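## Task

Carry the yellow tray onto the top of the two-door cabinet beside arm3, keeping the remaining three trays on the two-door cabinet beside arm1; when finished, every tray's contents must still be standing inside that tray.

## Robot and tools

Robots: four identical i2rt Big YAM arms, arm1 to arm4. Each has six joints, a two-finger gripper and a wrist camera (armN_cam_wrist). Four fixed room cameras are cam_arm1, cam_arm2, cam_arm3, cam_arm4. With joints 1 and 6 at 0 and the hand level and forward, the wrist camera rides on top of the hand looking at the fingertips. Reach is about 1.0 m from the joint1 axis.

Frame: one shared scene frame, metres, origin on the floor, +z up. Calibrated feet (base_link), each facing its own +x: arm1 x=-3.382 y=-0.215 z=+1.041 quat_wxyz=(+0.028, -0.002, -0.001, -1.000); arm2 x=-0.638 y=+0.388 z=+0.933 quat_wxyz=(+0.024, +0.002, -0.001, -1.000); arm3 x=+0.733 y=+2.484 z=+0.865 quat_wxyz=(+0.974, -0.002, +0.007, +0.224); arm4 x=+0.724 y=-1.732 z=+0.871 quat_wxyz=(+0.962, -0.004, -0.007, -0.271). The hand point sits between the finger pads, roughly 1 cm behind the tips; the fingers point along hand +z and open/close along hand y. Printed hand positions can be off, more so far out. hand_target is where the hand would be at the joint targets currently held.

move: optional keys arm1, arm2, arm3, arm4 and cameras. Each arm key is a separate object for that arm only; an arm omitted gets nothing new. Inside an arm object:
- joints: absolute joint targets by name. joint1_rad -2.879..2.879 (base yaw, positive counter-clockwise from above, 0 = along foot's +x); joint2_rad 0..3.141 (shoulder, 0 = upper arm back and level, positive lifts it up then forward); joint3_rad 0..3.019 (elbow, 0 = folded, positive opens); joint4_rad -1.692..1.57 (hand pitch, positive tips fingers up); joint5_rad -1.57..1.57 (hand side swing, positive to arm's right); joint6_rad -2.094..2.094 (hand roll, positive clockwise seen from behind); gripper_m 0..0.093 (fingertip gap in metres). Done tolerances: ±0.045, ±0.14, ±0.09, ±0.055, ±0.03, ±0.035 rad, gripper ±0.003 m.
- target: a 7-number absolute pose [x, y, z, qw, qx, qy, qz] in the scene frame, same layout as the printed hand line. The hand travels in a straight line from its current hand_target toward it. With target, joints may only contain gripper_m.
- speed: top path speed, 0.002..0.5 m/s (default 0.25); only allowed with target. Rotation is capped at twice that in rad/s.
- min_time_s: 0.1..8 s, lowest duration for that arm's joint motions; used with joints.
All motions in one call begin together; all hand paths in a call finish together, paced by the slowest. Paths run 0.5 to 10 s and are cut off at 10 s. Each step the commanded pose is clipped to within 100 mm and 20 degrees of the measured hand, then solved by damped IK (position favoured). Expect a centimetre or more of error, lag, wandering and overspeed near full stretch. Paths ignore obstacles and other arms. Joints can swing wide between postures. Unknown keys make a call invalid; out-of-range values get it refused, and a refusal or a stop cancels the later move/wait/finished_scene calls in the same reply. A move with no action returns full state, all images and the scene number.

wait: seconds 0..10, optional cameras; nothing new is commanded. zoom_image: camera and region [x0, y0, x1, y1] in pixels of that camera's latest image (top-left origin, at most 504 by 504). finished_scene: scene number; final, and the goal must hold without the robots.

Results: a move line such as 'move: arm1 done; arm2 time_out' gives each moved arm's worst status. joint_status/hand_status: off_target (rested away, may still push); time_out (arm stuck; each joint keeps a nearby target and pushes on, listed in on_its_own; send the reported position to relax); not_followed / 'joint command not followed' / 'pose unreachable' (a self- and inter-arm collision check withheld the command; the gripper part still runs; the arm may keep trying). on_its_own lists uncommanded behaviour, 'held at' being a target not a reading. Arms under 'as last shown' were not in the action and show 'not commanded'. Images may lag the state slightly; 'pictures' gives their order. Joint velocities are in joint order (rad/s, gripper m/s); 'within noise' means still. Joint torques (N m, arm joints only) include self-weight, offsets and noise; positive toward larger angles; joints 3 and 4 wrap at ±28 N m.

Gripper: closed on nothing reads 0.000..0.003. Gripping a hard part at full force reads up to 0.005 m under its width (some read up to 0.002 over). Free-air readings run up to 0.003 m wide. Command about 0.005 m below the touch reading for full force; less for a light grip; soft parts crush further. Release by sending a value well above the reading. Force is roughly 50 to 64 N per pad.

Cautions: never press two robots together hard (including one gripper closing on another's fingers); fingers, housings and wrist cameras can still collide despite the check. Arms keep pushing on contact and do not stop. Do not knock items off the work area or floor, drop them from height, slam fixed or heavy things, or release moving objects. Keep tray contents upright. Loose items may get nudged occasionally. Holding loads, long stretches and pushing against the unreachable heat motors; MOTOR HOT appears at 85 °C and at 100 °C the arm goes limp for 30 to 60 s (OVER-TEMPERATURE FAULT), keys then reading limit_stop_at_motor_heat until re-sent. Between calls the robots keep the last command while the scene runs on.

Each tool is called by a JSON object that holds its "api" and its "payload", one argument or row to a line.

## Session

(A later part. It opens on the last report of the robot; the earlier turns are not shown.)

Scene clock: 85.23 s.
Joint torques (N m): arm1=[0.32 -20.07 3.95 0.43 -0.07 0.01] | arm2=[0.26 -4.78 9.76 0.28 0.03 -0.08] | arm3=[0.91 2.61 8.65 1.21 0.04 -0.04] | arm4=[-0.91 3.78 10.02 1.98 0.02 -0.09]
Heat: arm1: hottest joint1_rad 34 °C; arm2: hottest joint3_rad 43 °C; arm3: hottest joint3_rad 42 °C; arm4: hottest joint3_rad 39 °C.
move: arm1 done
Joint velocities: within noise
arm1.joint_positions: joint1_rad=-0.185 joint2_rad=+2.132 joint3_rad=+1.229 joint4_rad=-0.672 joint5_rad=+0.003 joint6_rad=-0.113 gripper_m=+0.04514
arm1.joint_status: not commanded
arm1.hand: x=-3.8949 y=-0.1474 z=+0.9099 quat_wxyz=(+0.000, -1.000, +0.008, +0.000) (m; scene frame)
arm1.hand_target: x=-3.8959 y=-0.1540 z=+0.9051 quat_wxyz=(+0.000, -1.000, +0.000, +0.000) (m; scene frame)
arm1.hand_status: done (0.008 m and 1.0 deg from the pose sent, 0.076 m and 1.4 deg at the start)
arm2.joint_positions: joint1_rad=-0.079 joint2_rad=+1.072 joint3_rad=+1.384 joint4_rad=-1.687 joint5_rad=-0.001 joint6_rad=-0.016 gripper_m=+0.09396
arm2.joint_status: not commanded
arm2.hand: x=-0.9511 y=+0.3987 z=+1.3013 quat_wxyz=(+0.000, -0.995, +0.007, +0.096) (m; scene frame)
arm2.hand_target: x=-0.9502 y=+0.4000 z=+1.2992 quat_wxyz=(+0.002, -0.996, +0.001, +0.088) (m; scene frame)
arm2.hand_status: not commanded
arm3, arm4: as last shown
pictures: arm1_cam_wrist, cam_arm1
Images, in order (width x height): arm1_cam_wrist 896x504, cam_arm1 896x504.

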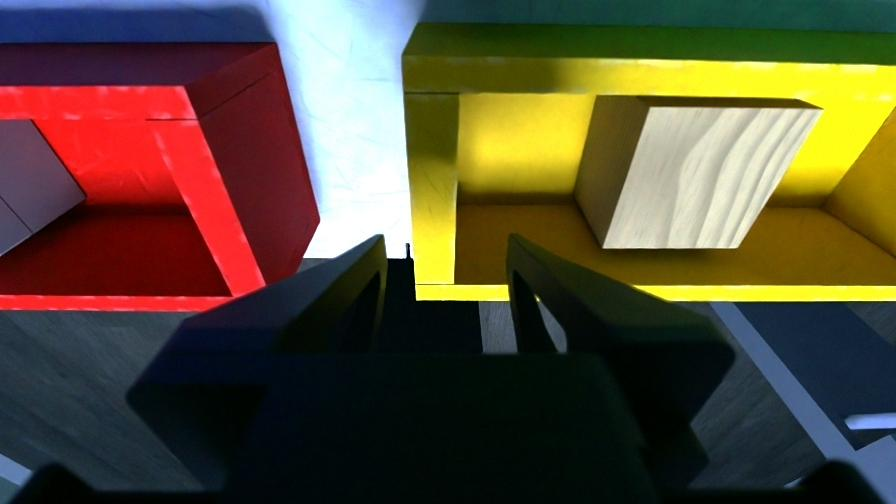

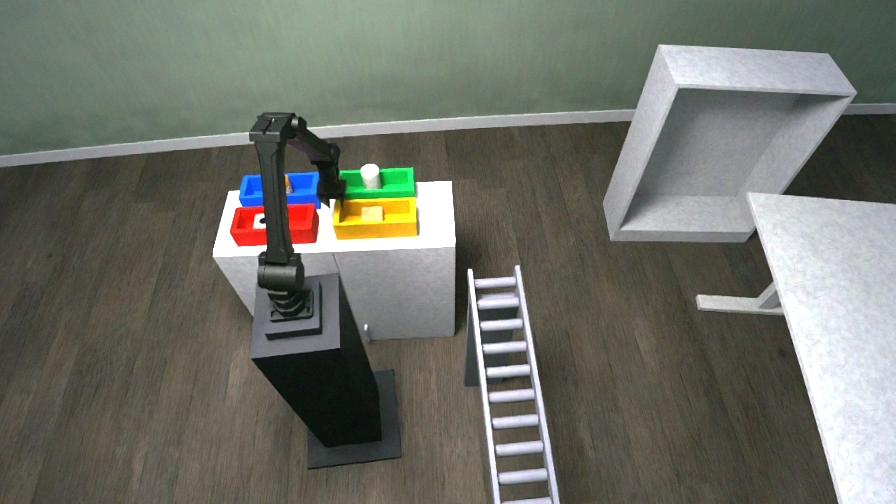

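{"api": "move", "payload": {
  "arm1": {"target":[-3.896,-0.160,0.86,0,1,0,0],"speed":0.1},
  "cameras": ["arm1_cam_wrist","cam_arm1"]
}}

{"api": "zoom_image", "payload": {
  "camera": "cam_arm1",
  "region": [200, 40, 480, 350]
}}

Scene clock: 90.27 s.
Joint torques (N m): arm1=[0.03 -19.25 4.11 0.39 -0.07 0.11] | arm2=[0.44 -5.01 9.77 0.18 0.04 -0.09] | arm3=[1.08 2.9 8.64 1.25 0.03 -0.05] | arm4=[-0.67 3.96 10.03 2 0.07 -0.1]
Heat: arm1: hottest joint1_rad 34 °C; arm2: hottest joint3_rad 43 °C; arm3: hottest joint3_rad 43 °C; arm4: hottest joint3_rad 39 °C.
move: arm1 done
Joint velocities: within noise
arm1.joint_positions: joint1_rad=-0.173 joint2_rad=+2.228 joint3_rad=+1.229 joint4_rad=-0.587 joint5_rad=+0.003 joint6_rad=-0.113 gripper_m=+0.04514
arm1.joint_status: not commanded
arm1.hand: x=-3.8895 y=-0.1545 z=+0.8624 quat_wxyz=(+0.000, -1.000, +0.002, -0.005) (m; scene frame)
arm1.hand_target: x=-3.8959 y=-0.1600 z=+0.8601 quat_wxyz=(+0.000, -1.000, +0.000, +0.000) (m; scene frame)
arm1.hand_status: done (0.009 m and 0.7 deg from the pose sent, 0.051 m and 0.9 deg at the start)
arm2, arm3, arm4: as last shown
pictures: arm1_cam_wrist, cam_arm1
Images, in order (width x height): arm1_cam_wrist 896x504, cam_arm1 896x504.

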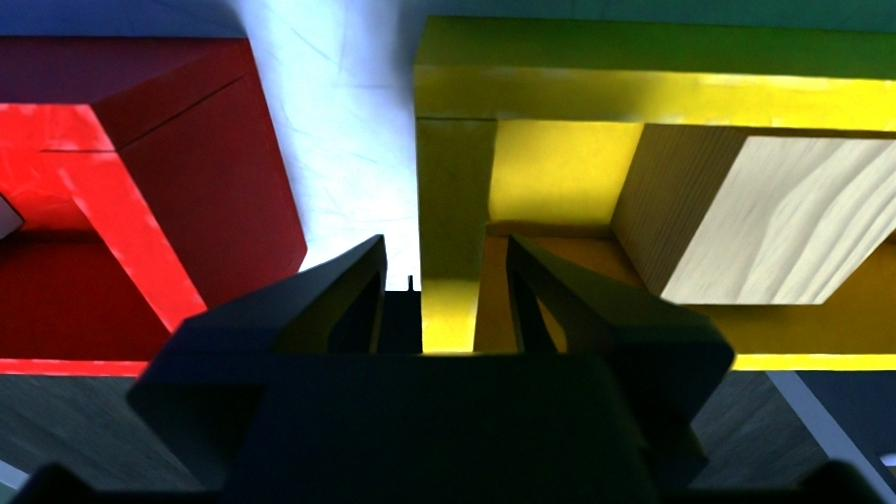

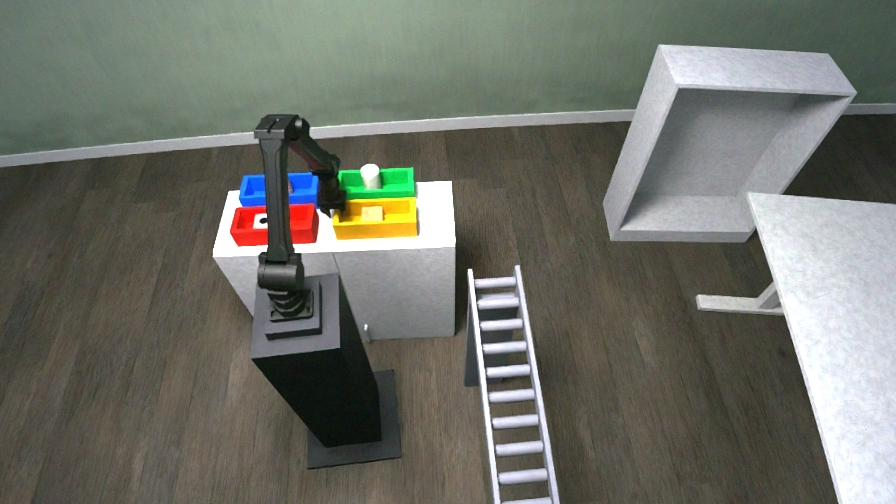

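Scaled by 1.626 from the camera's 896x504 image, which has a finer 1280x720 frame.

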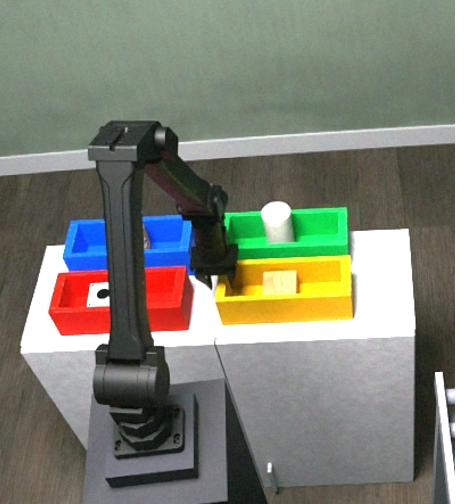

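{"api": "move", "payload": {
  "arm1": {"target":[-3.892,-0.158,0.832,0,1,0,0],"speed":0.08}
}}

{"api": "move", "payload": {
  "arm1": {"joints":{"gripper_m":0.012}},
  "cameras": ["arm1_cam_wrist","cam_arm1"]
}}

Scene clock: 95.43 s.
Joint torques (N m): arm1=[-0.32 -19.37 3.9 0.4 -0.07 0.09] | arm2=[0.38 -5.01 9.69 0.28 0.03 -0.11] | arm3=[1.2 3.02 8.59 1.28 0.05 -0.05] | arm4=[-0.85 3.37 10.02 1.88 0.02 -0.07]
Heat: arm1: hottest joint1_rad 34 °C; arm2: hottest joint3_rad 43 °C; arm3: hottest joint3_rad 43 °C; arm4: hottest joint3_rad 39 °C.
move: arm1 done
Joint velocities: within noise
arm1.joint_positions: joint1_rad=-0.173 joint2_rad=+2.283 joint3_rad=+1.229 joint4_rad=-0.531 joint5_rad=+0.003 joint6_rad=-0.113 gripper_m=+0.04514
arm1.joint_status: not commanded
arm1.hand: x=-3.8857 y=-0.1550 z=+0.8356 quat_wxyz=(+0.000, -1.000, +0.002, -0.005) (m; scene frame)
arm1.hand_target: x=-3.8920 y=-0.1580 z=+0.8321 quat_wxyz=(+0.000, -1.000, +0.000, +0.000) (m; scene frame)
arm1.hand_status: done (0.008 m and 0.6 deg from the pose sent, 0.031 m and 0.7 deg at the start)
arm2, arm3, arm4: as last shown
pictures: none

Scene clock: 96.03 s.
Joint torques (N m): arm1=[-0.26 -19.49 3.97 0.38 -0.13 0.05] | arm2=[0.32 -5.01 9.8 0.25 0.04 -0.09] | arm3=[0.97 2.96 8.57 1.25 0.05 -0.03] | arm4=[-0.62 3.84 10.09 1.77 0.04 -0.05]
Heat: arm1: hottest joint1_rad 34 °C; arm2: hottest joint3_rad 43 °C; arm3: hottest joint3_rad 43 °C; arm4: hottest joint3_rad 39 °C.
move: arm1 off_target
Joint velocities: within noise
arm1.joint_positions: joint1_rad=-0.173 joint2_rad=+2.283 joint3_rad=+1.229 joint4_rad=-0.531 joint5_rad=+0.005 joint6_rad=-0.108 gripper_m=+0.01955
arm1.joint_status: gripper_m off_target (ended at +0.01958, target +0.01200)
arm1.hand: x=-3.8857 y=-0.1547 z=+0.8356 quat_wxyz=(+0.001, -1.000, +0.004, -0.005) (m; scene frame)
arm1.hand_target: x=-3.8919 y=-0.1580 z=+0.8321 quat_wxyz=(+0.000, -1.000, +0.000, +0.000) (m; scene frame)
arm1.hand_status: not commanded
arm2, arm3, arm4: as last shown
pictures: arm1_cam_wrist, cam_arm1
Images, in order (width x height): arm1_cam_wrist 896x504, cam_arm1 896x504.

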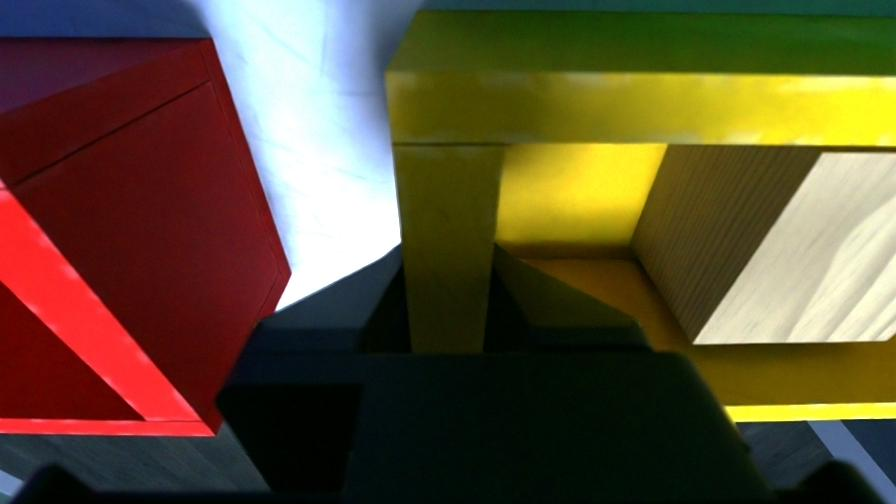

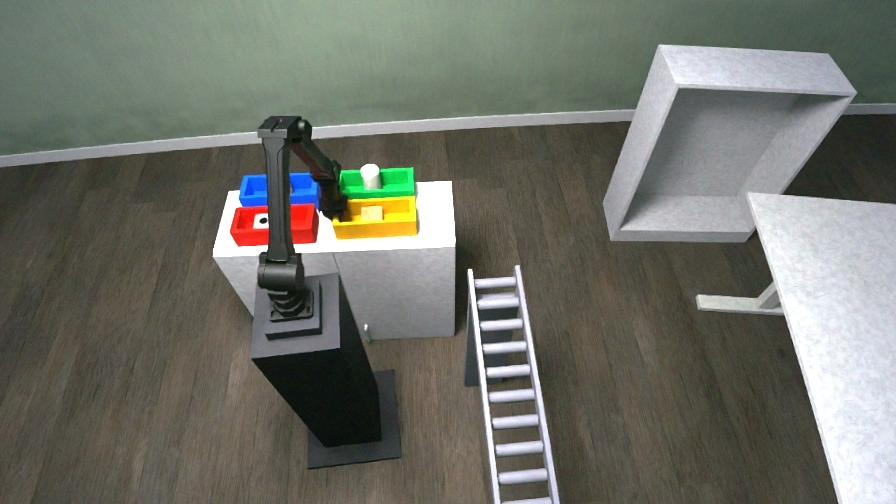

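{"api": "move", "payload": {
  "arm1": {"target":[-3.886,-0.155,1.0,0,1,0,0],"speed":0.1},
  "cameras": ["arm1_cam_wrist","cam_arm1"]
}}

{"api": "zoom_image", "payload": {
  "camera": "cam_arm1",
  "region": [200, 40, 600, 440]
}}

Scene clock: 100.77 s.
Joint torques (N m): arm1=[-1.08 -22.12 5.52 -0.42 0.67 0.03] | arm2=[0.32 -4.72 9.76 0.24 0.04 -0.1] | arm3=[1.2 3.08 8.61 1.25 0.04 -0.05] | arm4=[-0.56 3.66 10.04 1.8 0.02 -0.09]
Heat: arm1: hottest joint1_rad 34 °C; arm2: hottest joint3_rad 43 °C; arm3: hottest joint3_rad 43 °C; arm4: hottest joint3_rad 39 °C.
move: arm1 off_target
Joint velocities: within noise
arm1.joint_positions: joint1_rad=-0.173 joint2_rad=+1.982 joint3_rad=+1.198 joint4_rad=-0.840 joint5_rad=-0.013 joint6_rad=-0.112 gripper_m=+0.01955
arm1.joint_status: not commanded
arm1.hand: x=-3.8721 y=-0.1591 z=+0.9760 quat_wxyz=(-0.011, -1.000, +0.003, -0.023) (m; scene frame)
arm1.hand_target: x=-3.8855 y=-0.1551 z=+0.9997 quat_wxyz=(+0.000, -1.000, +0.000, +0.000) (m; scene frame)
arm1.hand_status: off_target (0.028 m and 3.0 deg from the pose sent, 0.164 m and 0.7 deg at the start)
arm2, arm3, arm4: as last shown
pictures: arm1_cam_wrist, cam_arm1
Images, in order (width x height): arm1_cam_wrist 896x504, cam_arm1 896x504.

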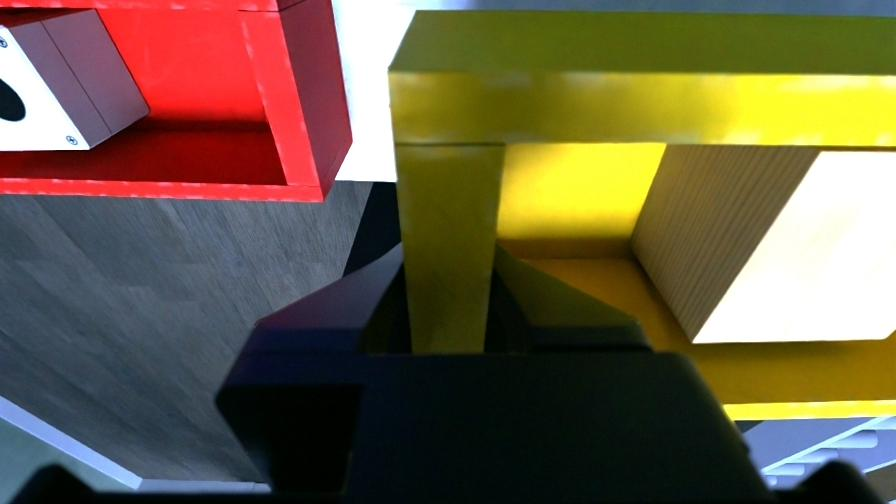

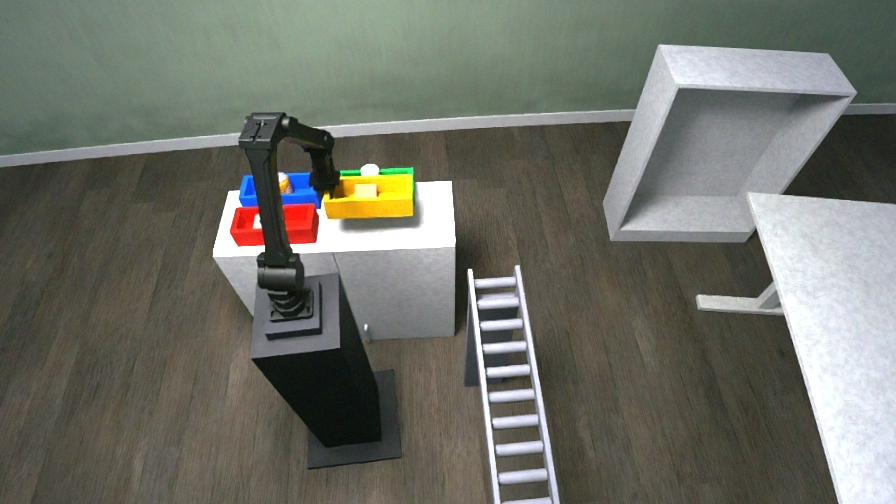

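Scaled by 1.260 from the camera's 896x504 image, which has a finer 1280x720 frame.

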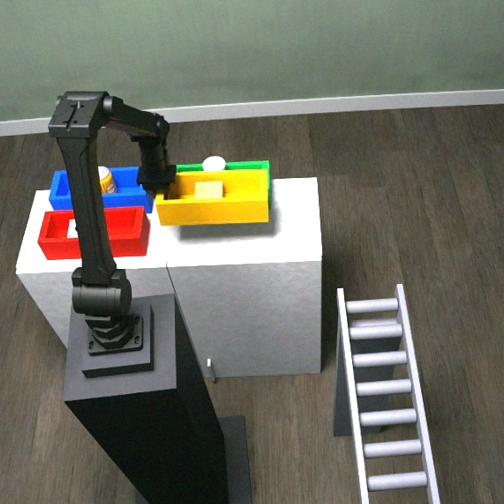

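{"api": "move", "payload": {
  "arm1": {"target":[-3.8,-0.155,1.14,0,1,0,0],"speed":0.2}
}}

{"api": "move", "payload": {
  "arm1": {"joints":{"joint1_rad":-1.55},"min_time_s":4}
}}

{"api": "move", "payload": {
  "arm1": {"target":[-3.47,0.335,1.05,0,0.707,-0.707,0],"speed":0.15},
  "cameras": ["arm1_cam_wrist","cam_arm1","cam_arm2"]
}}

{"api": "zoom_image", "payload": {
  "camera": "cam_arm1",
  "region": [300, 140, 700, 504]
}}

Scene clock: 124.77 s.
Joint torques (N m): arm1=[-1.9 -16.44 6.48 -0.35 0.69 0.02] | arm2=[0.26 -4.78 9.73 0.2 0.03 -0.1] | arm3=[0.97 2.96 8.64 1.17 0.03 -0.05] | arm4=[-1.08 3.31 10.11 1.83 0.08 -0.12]
Heat: arm1: hottest joint2_rad 35 °C; arm2: hottest joint3_rad 44 °C; arm3: hottest joint3_rad 43 °C; arm4: hottest joint3_rad 40 °C.
move: arm1 off_target
Joint velocities: within noise
arm1.joint_positions: joint1_rad=-0.183 joint2_rad=+1.572 joint3_rad=+1.082 joint4_rad=-1.119 joint5_rad=-0.013 joint6_rad=-0.133 gripper_m=+0.01955
arm1.joint_status: not commanded
arm1.hand: x=-3.7965 y=-0.1636 z=+1.1238 quat_wxyz=(-0.010, -1.000, -0.003, -0.016) (m; scene frame)
arm1.hand_target: x=-3.7999 y=-0.1552 z=+1.1399 quat_wxyz=(+0.000, -1.000, +0.000, +0.000) (m; scene frame)
arm1.hand_status: off_target (0.019 m and 2.2 deg from the pose sent, 0.179 m and 3.0 deg at the start)
arm2, arm3, arm4: as last shown
pictures: none

Scene clock: 129.23 s.
Joint torques (N m): arm1=[-1.08 -16.97 6.68 -0.39 0.72 0.02] | arm2=[0.03 -5.07 9.73 0.27 0.03 -0.11] | arm3=[1.14 2.96 8.64 1.31 0.06 -0.04] | arm4=[-1.44 3.96 9.88 2.02 0.02 -0.1]
Heat: arm1: hottest joint2_rad 35 °C; arm2: hottest joint3_rad 44 °C; arm3: hottest joint3_rad 43 °C; arm4: hottest joint3_rad 40 °C.
move: arm1 done
Joint velocities: within noise
arm1.joint_positions: joint1_rad=-1.546 joint2_rad=+1.572 joint3_rad=+1.082 joint4_rad=-1.119 joint5_rad=-0.013 joint6_rad=-0.136 gripper_m=+0.01955
arm1.joint_status: all done
arm1.hand: x=-3.4175 y=+0.2018 z=+1.1215 quat_wxyz=(-0.021, -0.779, +0.626, -0.007) (m; scene frame)
arm1.hand_target: x=-3.4132 y=+0.2067 z=+1.1375 quat_wxyz=(-0.002, -0.779, +0.627, -0.001) (m; scene frame)
arm1.hand_status: not commanded
arm2, arm3, arm4: as last shown
pictures: none

Scene clock: 131.27 s.
Joint torques (N m): arm1=[0.03 -21.77 9.32 -0.28 0.93 0.19] | arm2=[0.56 -5.07 9.74 0.24 0.02 -0.09] | arm3=[1.03 2.96 8.62 1.28 0.02 -0.05] | arm4=[-0.85 3.49 9.95 1.96 0.04 -0.1]
Heat: arm1: hottest joint1_rad 34 °C; arm2: hottest joint3_rad 44 °C; arm3: hottest joint3_rad 44 °C; arm4: hottest joint3_rad 40 °C.
move: arm1 off_target
Joint velocities: within noise
arm1.joint_positions: joint1_rad=-1.477 joint2_rad=+1.973 joint3_rad=+1.358 joint4_rad=-1.022 joint5_rad=-0.017 joint6_rad=+0.142 gripper_m=+0.01955
arm1.joint_status: not commanded
arm1.hand: x=-3.4637 y=+0.3068 z=+1.0243 quat_wxyz=(-0.029, -0.709, +0.704, -0.021) (m; scene frame)
arm1.hand_target: x=-3.4700 y=+0.3334 z=+1.0509 quat_wxyz=(+0.000, -0.707, +0.707, +0.001) (m; scene frame)
arm1.hand_status: off_target (0.039 m and 4.1 deg from the pose sent, 0.160 m and 12.7 deg at the start)
arm2: as last shown
arm3.joint_positions: joint1_rad=+0.862 joint2_rad=+0.642 joint3_rad=+1.412 joint4_rad=-1.560 joint5_rad=+0.220 joint6_rad=+0.359 gripper_m=+0.09396
arm3.joint_status: not commanded
arm3.hand: x=+0.8287 y=+2.6760 z=+1.3667 quat_wxyz=(-0.322, +0.386, -0.838, -0.213) (m; scene frame)
arm3.hand_target: x=+0.8285 y=+2.6750 z=+1.3781 quat_wxyz=(-0.330, +0.382, -0.834, -0.223) (m; scene frame)
arm3.hand_status: not commanded
arm4.joint_positions: joint1_rad=+0.611 joint2_rad=+0.619 joint3_rad=+1.338 joint4_rad=-1.545 joint5_rad=+0.202 joint6_rad=+0.301 gripper_m=+0.09396
arm4.joint_status: not commanded
arm4.hand: x=+0.9262 y=-1.7486 z=+1.3507 quat_wxyz=(-0.379, -0.145, -0.914, +0.032) (m; scene frame)
arm4.hand_target: x=+0.9249 y=-1.7486 z=+1.3599 quat_wxyz=(-0.389, -0.145, -0.909, +0.029) (m; scene frame)
arm4.hand_status: not commanded
pictures: arm1_cam_wrist, cam_arm1, cam_arm2
Images, in order (width x height): arm1_cam_wrist 896x504, cam_arm1 896x504, cam_arm2 896x504.

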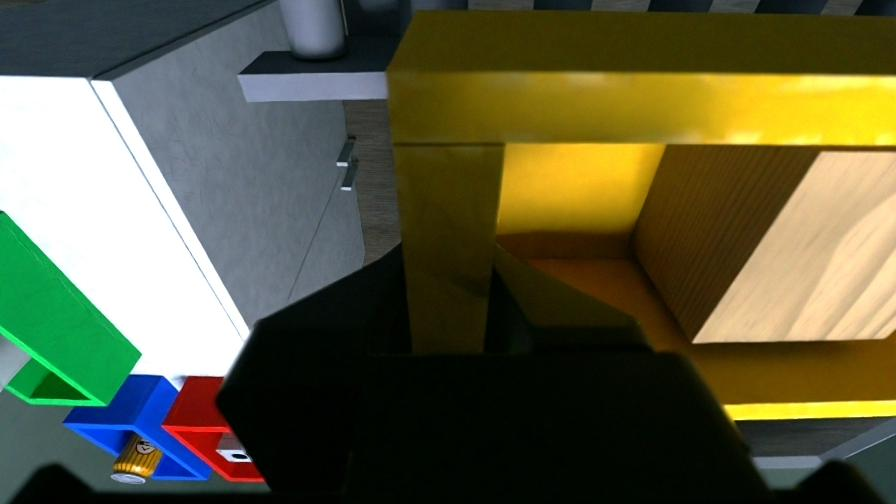

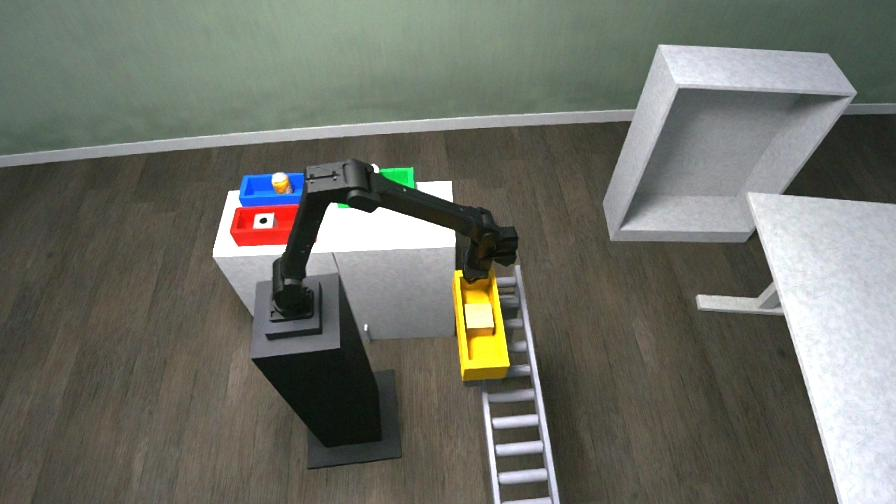

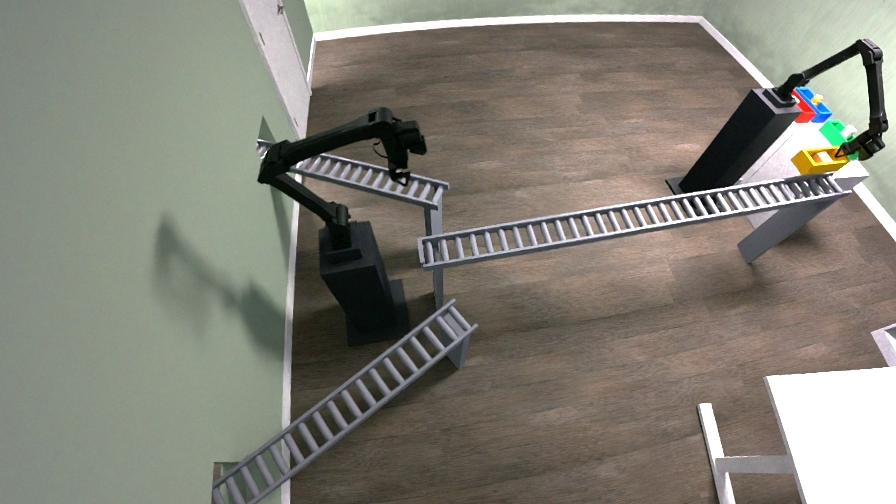

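Scaled by 1.260 from the camera's 896x504 image, which has a finer 1280x720 frame.

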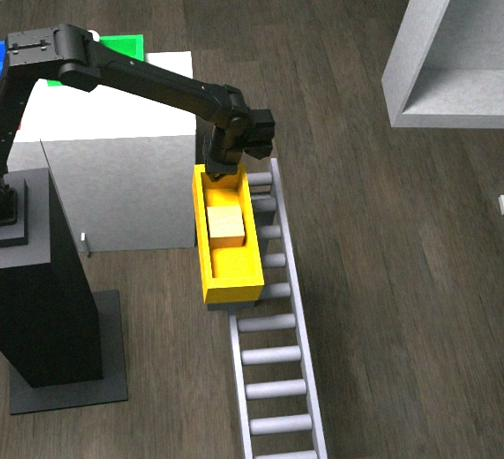

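{"api": "move", "payload": {
  "arm1": {"target":[-3.46,0.40,1.02,0,0.707,-0.707,0],"speed":0.15},
  "cameras": ["arm1_cam_wrist","cam_arm1","cam_arm2"]
}}

{"api": "zoom_image", "payload": {
  "camera": "cam_arm1",
  "region": [420, 220, 620, 420]
}}

{"api": "zoom_image", "payload": {
  "camera": "cam_arm2",
  "region": [700, 60, 896, 260]
}}

Scene clock: 139.23 s.
Joint torques (N m): arm1=[-1.67 -24.76 9.62 -0.68 0.91 0.05] | arm2=[0.32 -4.66 9.74 0.27 0.04 -0.08] | arm3=[1.26 2.73 8.61 1.29 0.04 -0.05] | arm4=[-1.08 3.31 10.18 1.92 0.07 -0.08]
Heat: arm1: hottest joint1_rad 34 °C; arm2: hottest joint3_rad 44 °C; arm3: hottest joint3_rad 44 °C; arm4: hottest joint3_rad 40 °C.
move: arm1 off_target
Joint velocities: within noise
arm1.joint_positions: joint1_rad=-1.489 joint2_rad=+2.158 joint3_rad=+1.576 joint4_rad=-1.052 joint5_rad=-0.015 joint6_rad=+0.130 gripper_m=+0.01955
arm1.joint_status: not commanded
arm1.hand: x=-3.4658 y=+0.3709 z=+0.9906 quat_wxyz=(-0.027, -0.709, +0.704, -0.020) (m; scene frame)
arm1.hand_target: x=-3.4597 y=+0.3982 z=+1.0207 quat_wxyz=(+0.000, -0.707, +0.707, +0.000) (m; scene frame)
arm1.hand_status: off_target (0.042 m and 3.9 deg from the pose sent, 0.093 m and 4.2 deg at the start)
arm2.joint_positions: joint1_rad=-0.079 joint2_rad=+1.072 joint3_rad=+1.384 joint4_rad=-1.687 joint5_rad=-0.001 joint6_rad=-0.016 gripper_m=+0.09396
arm2.joint_status: not commanded
arm2.hand: x=-0.9511 y=+0.3987 z=+1.3013 quat_wxyz=(+0.000, -0.995, +0.007, +0.096) (m; scene frame)
arm2.hand_target: x=-0.9502 y=+0.4000 z=+1.2992 quat_wxyz=(+0.002, -0.996, +0.001, +0.088) (m; scene frame)
arm2.hand_status: not commanded
arm3, arm4: as last shown
pictures: arm1_cam_wrist, cam_arm1, cam_arm2
Images, in order (width x height): arm1_cam_wrist 896x504, cam_arm1 896x504, cam_arm2 896x504.

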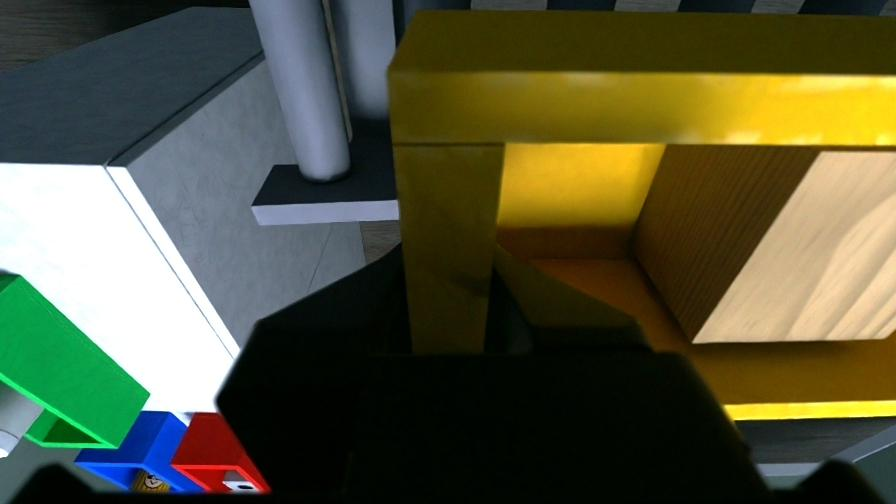

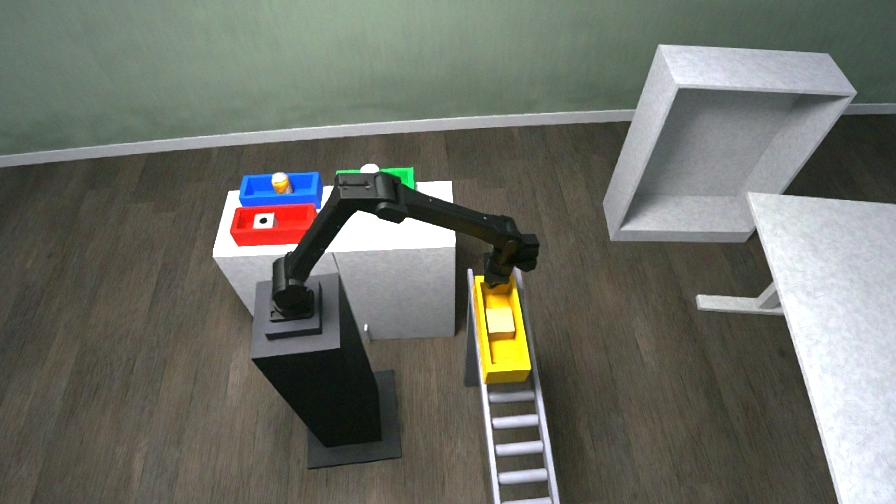

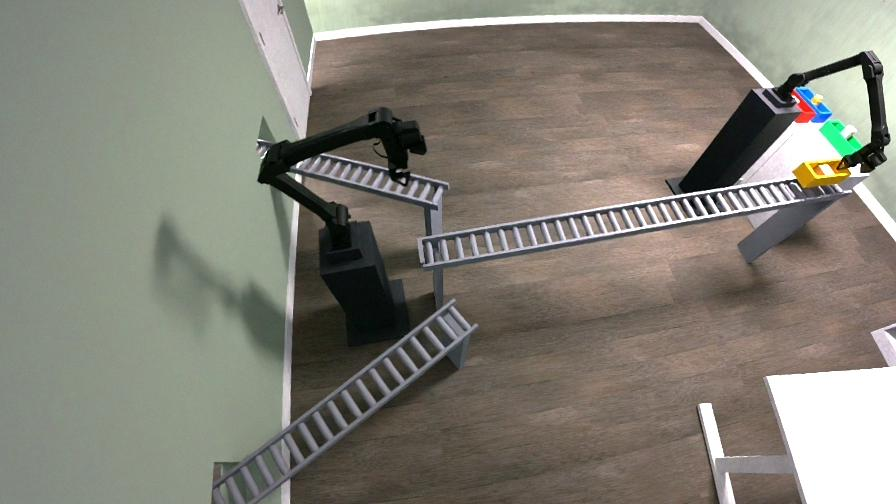

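Scaled by 2.520 from the camera's 896x504 image, which has a finer 1280x720 frame.

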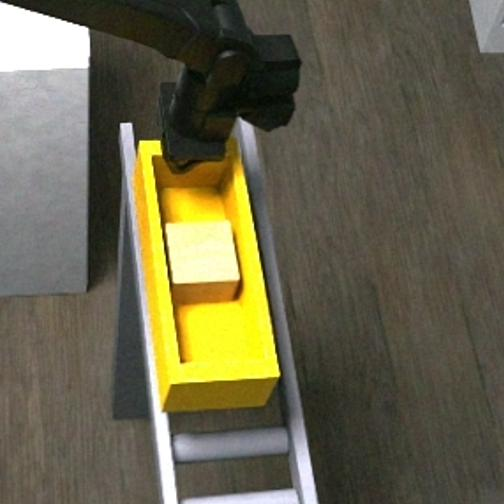

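Scaled by 2.520 from the camera's 896x504 image, which has a finer 1280x720 frame.

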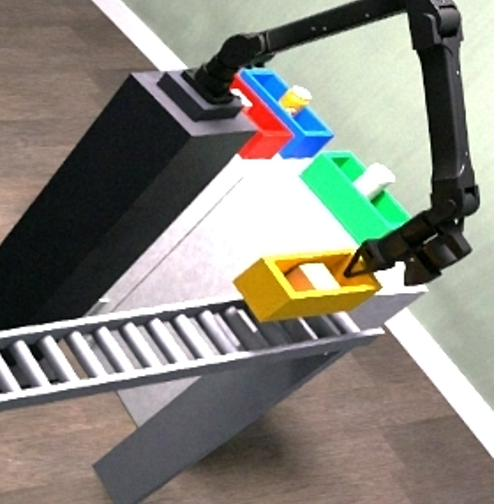

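{"api": "move", "payload": {
  "arm1": {"target":[-3.46,0.415,0.965,0,0.707,-0.707,0],"speed":0.1},
  "cameras": ["arm1_cam_wrist","cam_arm1","cam_arm2"]
}}

{"api": "zoom_image", "payload": {
  "camera": "cam_arm1",
  "region": [420, 220, 620, 420]
}}

{"api": "zoom_image", "payload": {
  "camera": "cam_arm2",
  "region": [740, 100, 896, 256]
}}

Scene clock: 144.23 s.
Joint torques (N m): arm1=[-1.61 -24.41 9.07 0.21 0.88 0.04] | arm2=[0.15 -5.01 9.72 0.24 0.02 -0.09] | arm3=[1.2 2.84 8.61 1.29 0.04 -0.05] | arm4=[-1.2 3.78 10 1.85 0.07 -0.07]
Heat: arm1: hottest joint2_rad 35 °C; arm2: hottest joint3_rad 44 °C; arm3: hottest joint3_rad 44 °C; arm4: hottest joint3_rad 40 °C.
move: arm1 off_target
Joint velocities: within noise
arm1.joint_positions: joint1_rad=-1.492 joint2_rad=+2.255 joint3_rad=+1.616 joint4_rad=-0.999 joint5_rad=-0.015 joint6_rad=+0.126 gripper_m=+0.01955
arm1.joint_status: not commanded
arm1.hand: x=-3.4661 y=+0.3833 z=+0.9456 quat_wxyz=(-0.029, -0.710, +0.703, -0.021) (m; scene frame)
arm1.hand_target: x=-3.4597 y=+0.4133 z=+0.9663 quat_wxyz=(+0.000, -0.707, +0.707, +0.000) (m; scene frame)
arm1.hand_status: off_target (0.038 m and 4.1 deg from the pose sent, 0.051 m and 3.9 deg at the start)
arm2, arm3, arm4: as last shown
pictures: arm1_cam_wrist, cam_arm1, cam_arm2
Images, in order (width x height): arm1_cam_wrist 896x504, cam_arm1 896x504, cam_arm2 896x504.

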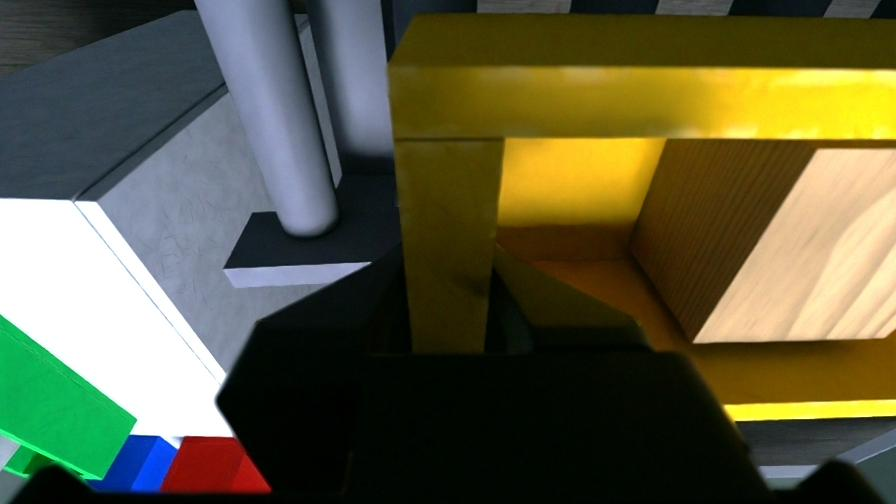

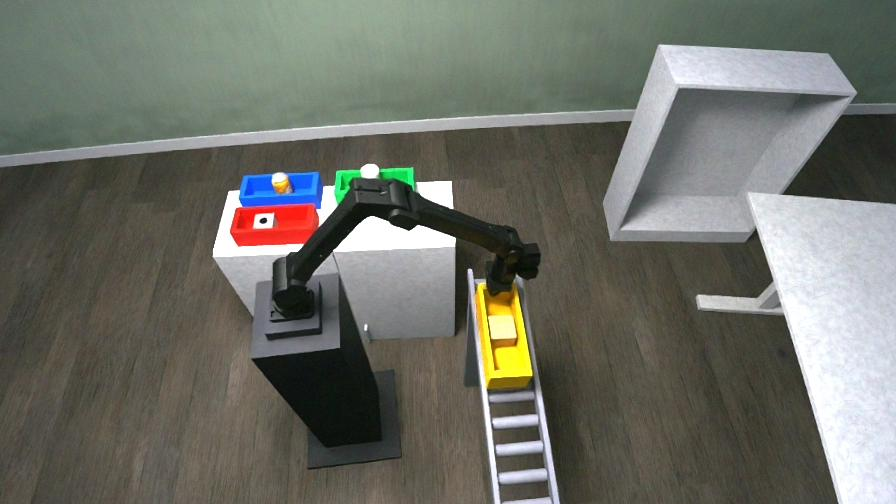

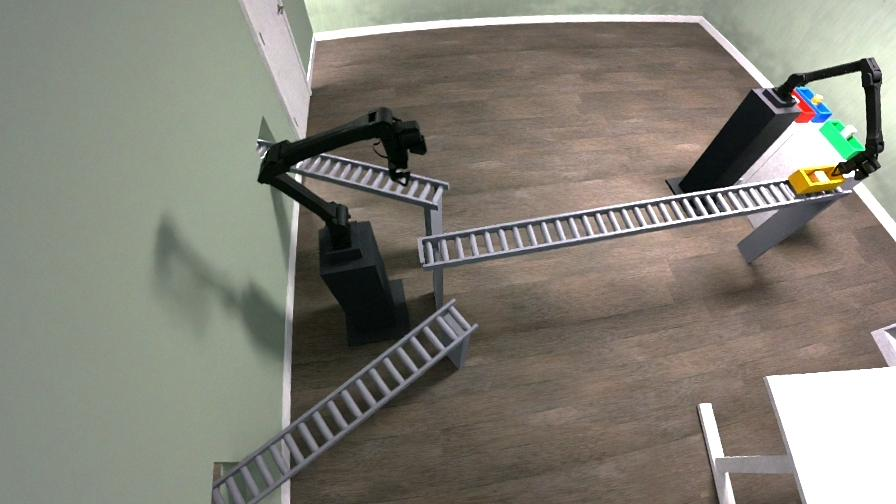

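Scaled by 2.520 from the camera's 896x504 image, which has a finer 1280x720 frame.

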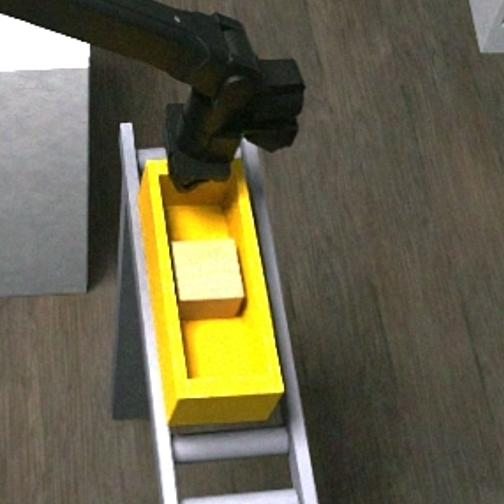

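Scaled by 3.231 from the camera's 896x504 image, which has a finer 1280x720 frame.

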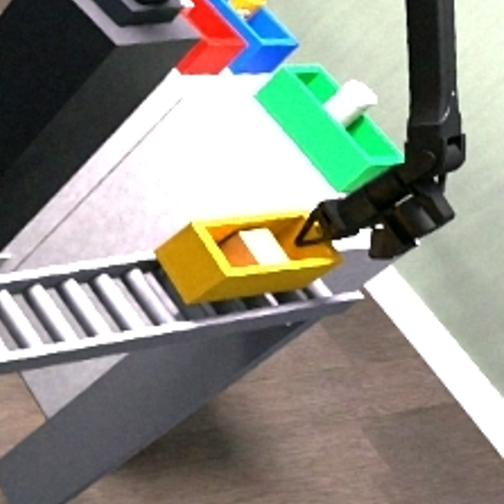

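{"api": "move", "payload": {
  "arm1": {"target":[-3.46,0.42,0.935,0,0.707,-0.707,0],"speed":0.08},
  "cameras": ["cam_arm1","cam_arm2"]
}}

{"api": "zoom_image", "payload": {
  "camera": "cam_arm1",
  "region": [420, 220, 620, 420]
}}

{"api": "zoom_image", "payload": {
  "camera": "cam_arm2",
  "region": [740, 100, 896, 256]
}}

Scene clock: 147.80 s.
Joint torques (N m): arm1=[-1.79 -21.13 8.77 0.83 0.83 0.07] | arm2=[0.44 -5.13 9.81 0.18 0.03 -0.1] | arm3=[1.2 2.96 8.66 1.24 0.04 -0.04] | arm4=[-0.5 3.43 10.07 1.94 0.06 -0.04]
Heat: arm1: hottest joint1_rad 34 °C; arm2: hottest joint3_rad 44 °C; arm3: hottest joint3_rad 44 °C; arm4: hottest joint3_rad 40 °C.
move: arm1 off_target
Joint velocities: within noise
arm1.joint_positions: joint1_rad=-1.493 joint2_rad=+2.279 joint3_rad=+1.640 joint4_rad=-0.973 joint5_rad=-0.014 joint6_rad=+0.121 gripper_m=+0.01955
arm1.joint_status: not commanded
arm1.hand: x=-3.4667 y=+0.3955 z=+0.9380 quat_wxyz=(-0.020, -0.711, +0.702, -0.011) (m; scene frame)
arm1.hand_target: x=-3.4599 y=+0.4187 z=+0.9359 quat_wxyz=(+0.000, -0.707, +0.707, +0.000) (m; scene frame)
arm1.hand_status: off_target (0.026 m and 2.8 deg from the pose sent, 0.039 m and 4.1 deg at the start)
arm2, arm3, arm4: as last shown
pictures: cam_arm1, cam_arm2
Images, in order (width x height): cam_arm1 896x504, cam_arm2 896x504.

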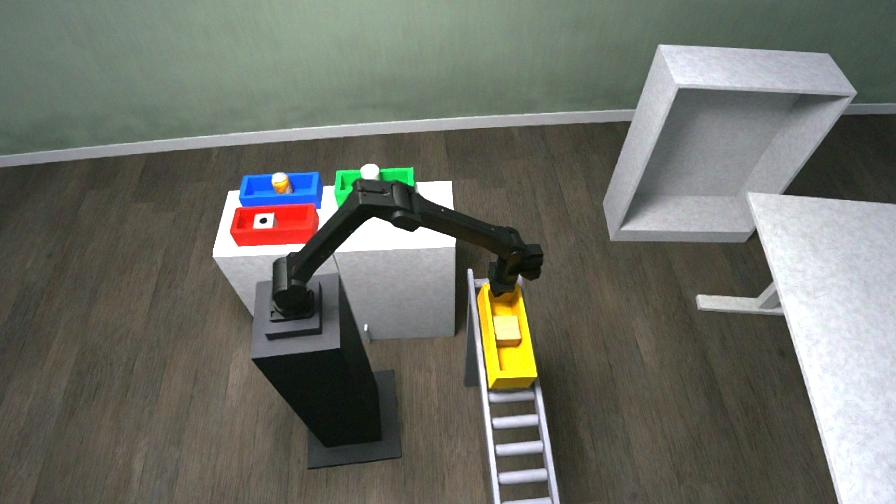

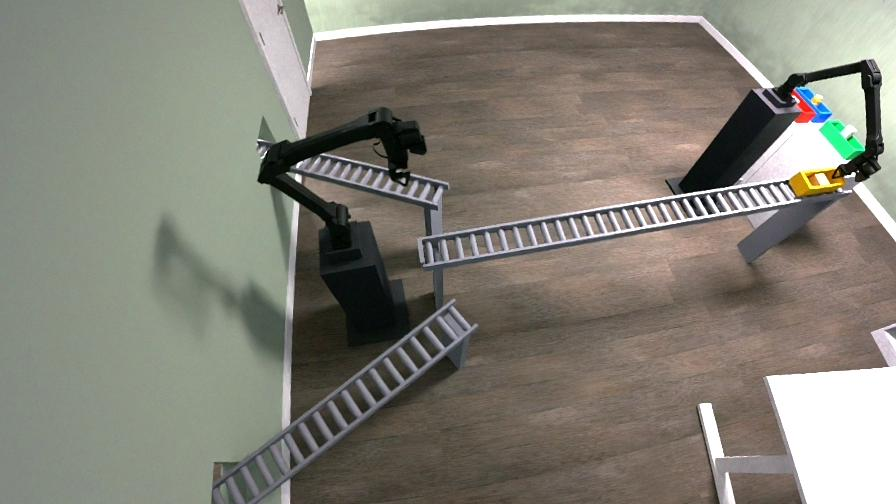

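Scaled by 2.520 from the camera's 896x504 image, which has a finer 1280x720 frame.

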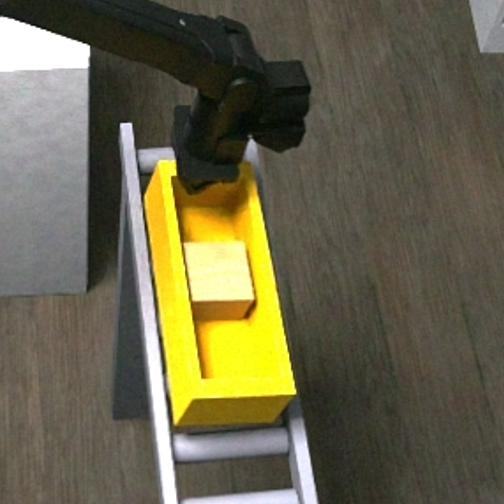

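Scaled by 3.231 from the camera's 896x504 image, which has a finer 1280x720 frame.

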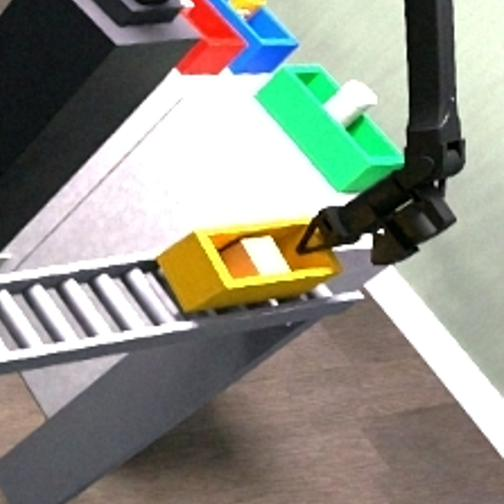

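{"api": "move", "payload": {
  "arm1": {"target":[-3.455,0.408,0.968,0,0.707,-0.707,0],"speed":0.08}
}}

{"api": "move", "payload": {
  "arm1": {"target":[-3.455,0.408,0.93,0,0.707,-0.707,0],"speed":0.06},
  "cameras": ["cam_arm1","cam_arm2"]
}}

{"api": "zoom_image", "payload": {
  "camera": "cam_arm1",
  "region": [420, 220, 620, 420]
}}

{"api": "zoom_image", "payload": {
  "camera": "cam_arm2",
  "region": [740, 100, 896, 256]
}}

Scene clock: 152.90 s.
Joint torques (N m): arm1=[-1.9 -27.87 5.55 -0.51 0.86 0.04] | arm2=[0.21 -5.07 9.78 0.17 0.05 -0.1] | arm3=[1.26 3.19 8.66 1.28 0.04 -0.05] | arm4=[-1.03 3.43 9.95 1.94 0.03 -0.12]
Heat: arm1: hottest joint2_rad 35 °C; arm2: hottest joint3_rad 44 °C; arm3: hottest joint3_rad 44 °C; arm4: hottest joint3_rad 40 °C.
move: arm1 off_target
Joint velocities: within noise
arm1.joint_positions: joint1_rad=-1.496 joint2_rad=+2.277 joint3_rad=+1.640 joint4_rad=-0.972 joint5_rad=-0.014 joint6_rad=+0.121 gripper_m=+0.01955
arm1.joint_status: not commanded
arm1.hand: x=-3.4649 y=+0.3963 z=+0.9393 quat_wxyz=(-0.020, -0.710, +0.704, -0.010) (m; scene frame)
arm1.hand_target: x=-3.4552 y=+0.4075 z=+0.9673 quat_wxyz=(+0.000, -0.707, +0.707, +0.000) (m; scene frame)
arm1.hand_status: off_target (0.033 m and 2.6 deg from the pose sent, 0.035 m and 2.8 deg at the start)
arm2, arm3, arm4: as last shown
pictures: none

Scene clock: 154.03 s.
Joint torques (N m): arm1=[-1.96 -22.89 5.39 0.75 0.82 0.01] | arm2=[0.15 -4.89 9.74 0.25 0.03 -0.1] | arm3=[1.08 2.9 8.61 1.26 0.04 -0.04] | arm4=[-1.38 2.78 10 2 0.06 -0.09]
Heat: arm1: hottest joint2_rad 35 °C; arm2: hottest joint3_rad 44 °C; arm3: hottest joint3_rad 44 °C; arm4: hottest joint3_rad 40 °C.
move: arm1 off_target
Joint velocities: within noise
arm1.joint_positions: joint1_rad=-1.497 joint2_rad=+2.278 joint3_rad=+1.636 joint4_rad=-0.934 joint5_rad=-0.014 joint6_rad=+0.121 gripper_m=+0.01955
arm1.joint_status: not commanded
arm1.hand: x=-3.4654 y=+0.4038 z=+0.9371 quat_wxyz=(-0.009, -0.710, +0.704, +0.003) (m; scene frame)
arm1.hand_target: x=-3.4549 y=+0.4077 z=+0.9301 quat_wxyz=(+0.000, -0.707, +0.707, +0.000) (m; scene frame)
arm1.hand_status: off_target (0.013 m and 1.2 deg from the pose sent, 0.018 m and 2.6 deg at the start)
arm2, arm3, arm4: as last shown
pictures: cam_arm1, cam_arm2
Images, in order (width x height): cam_arm1 896x504, cam_arm2 896x504.

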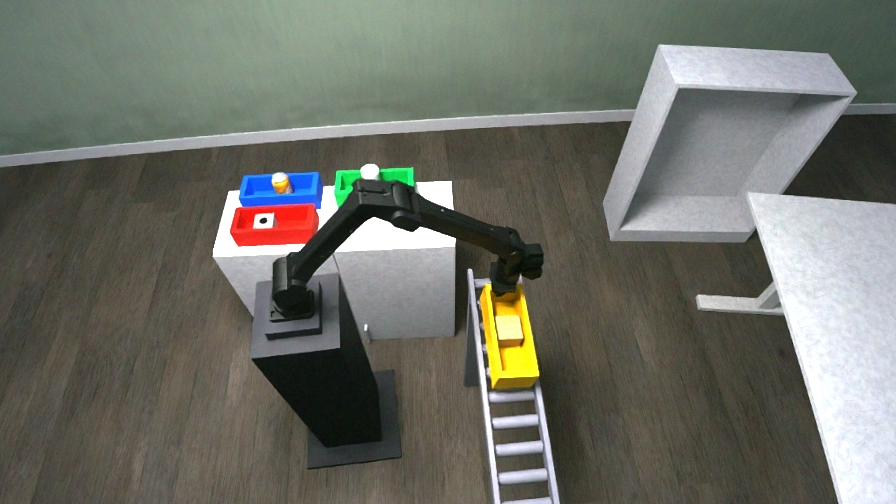

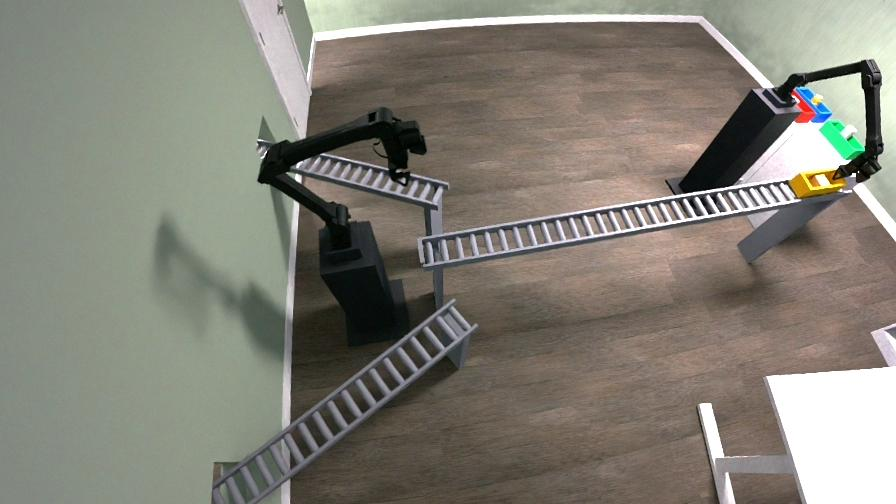

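Scaled by 2.520 from the camera's 896x504 image, which has a finer 1280x720 frame.

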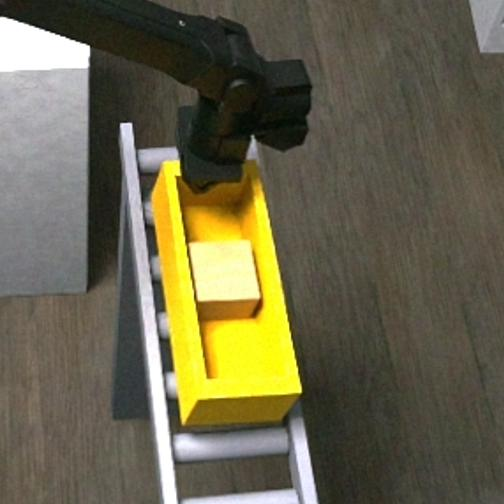

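Scaled by 3.231 from the camera's 896x504 image, which has a finer 1280x720 frame.

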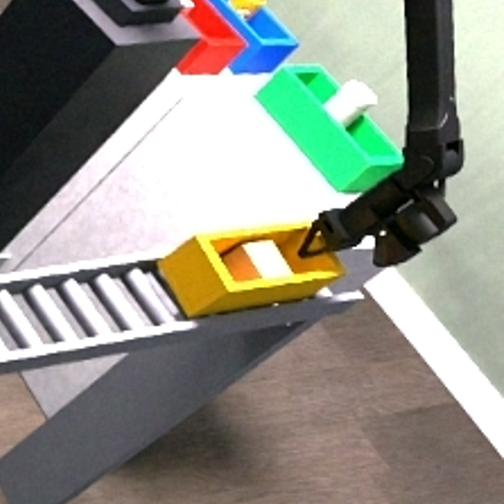

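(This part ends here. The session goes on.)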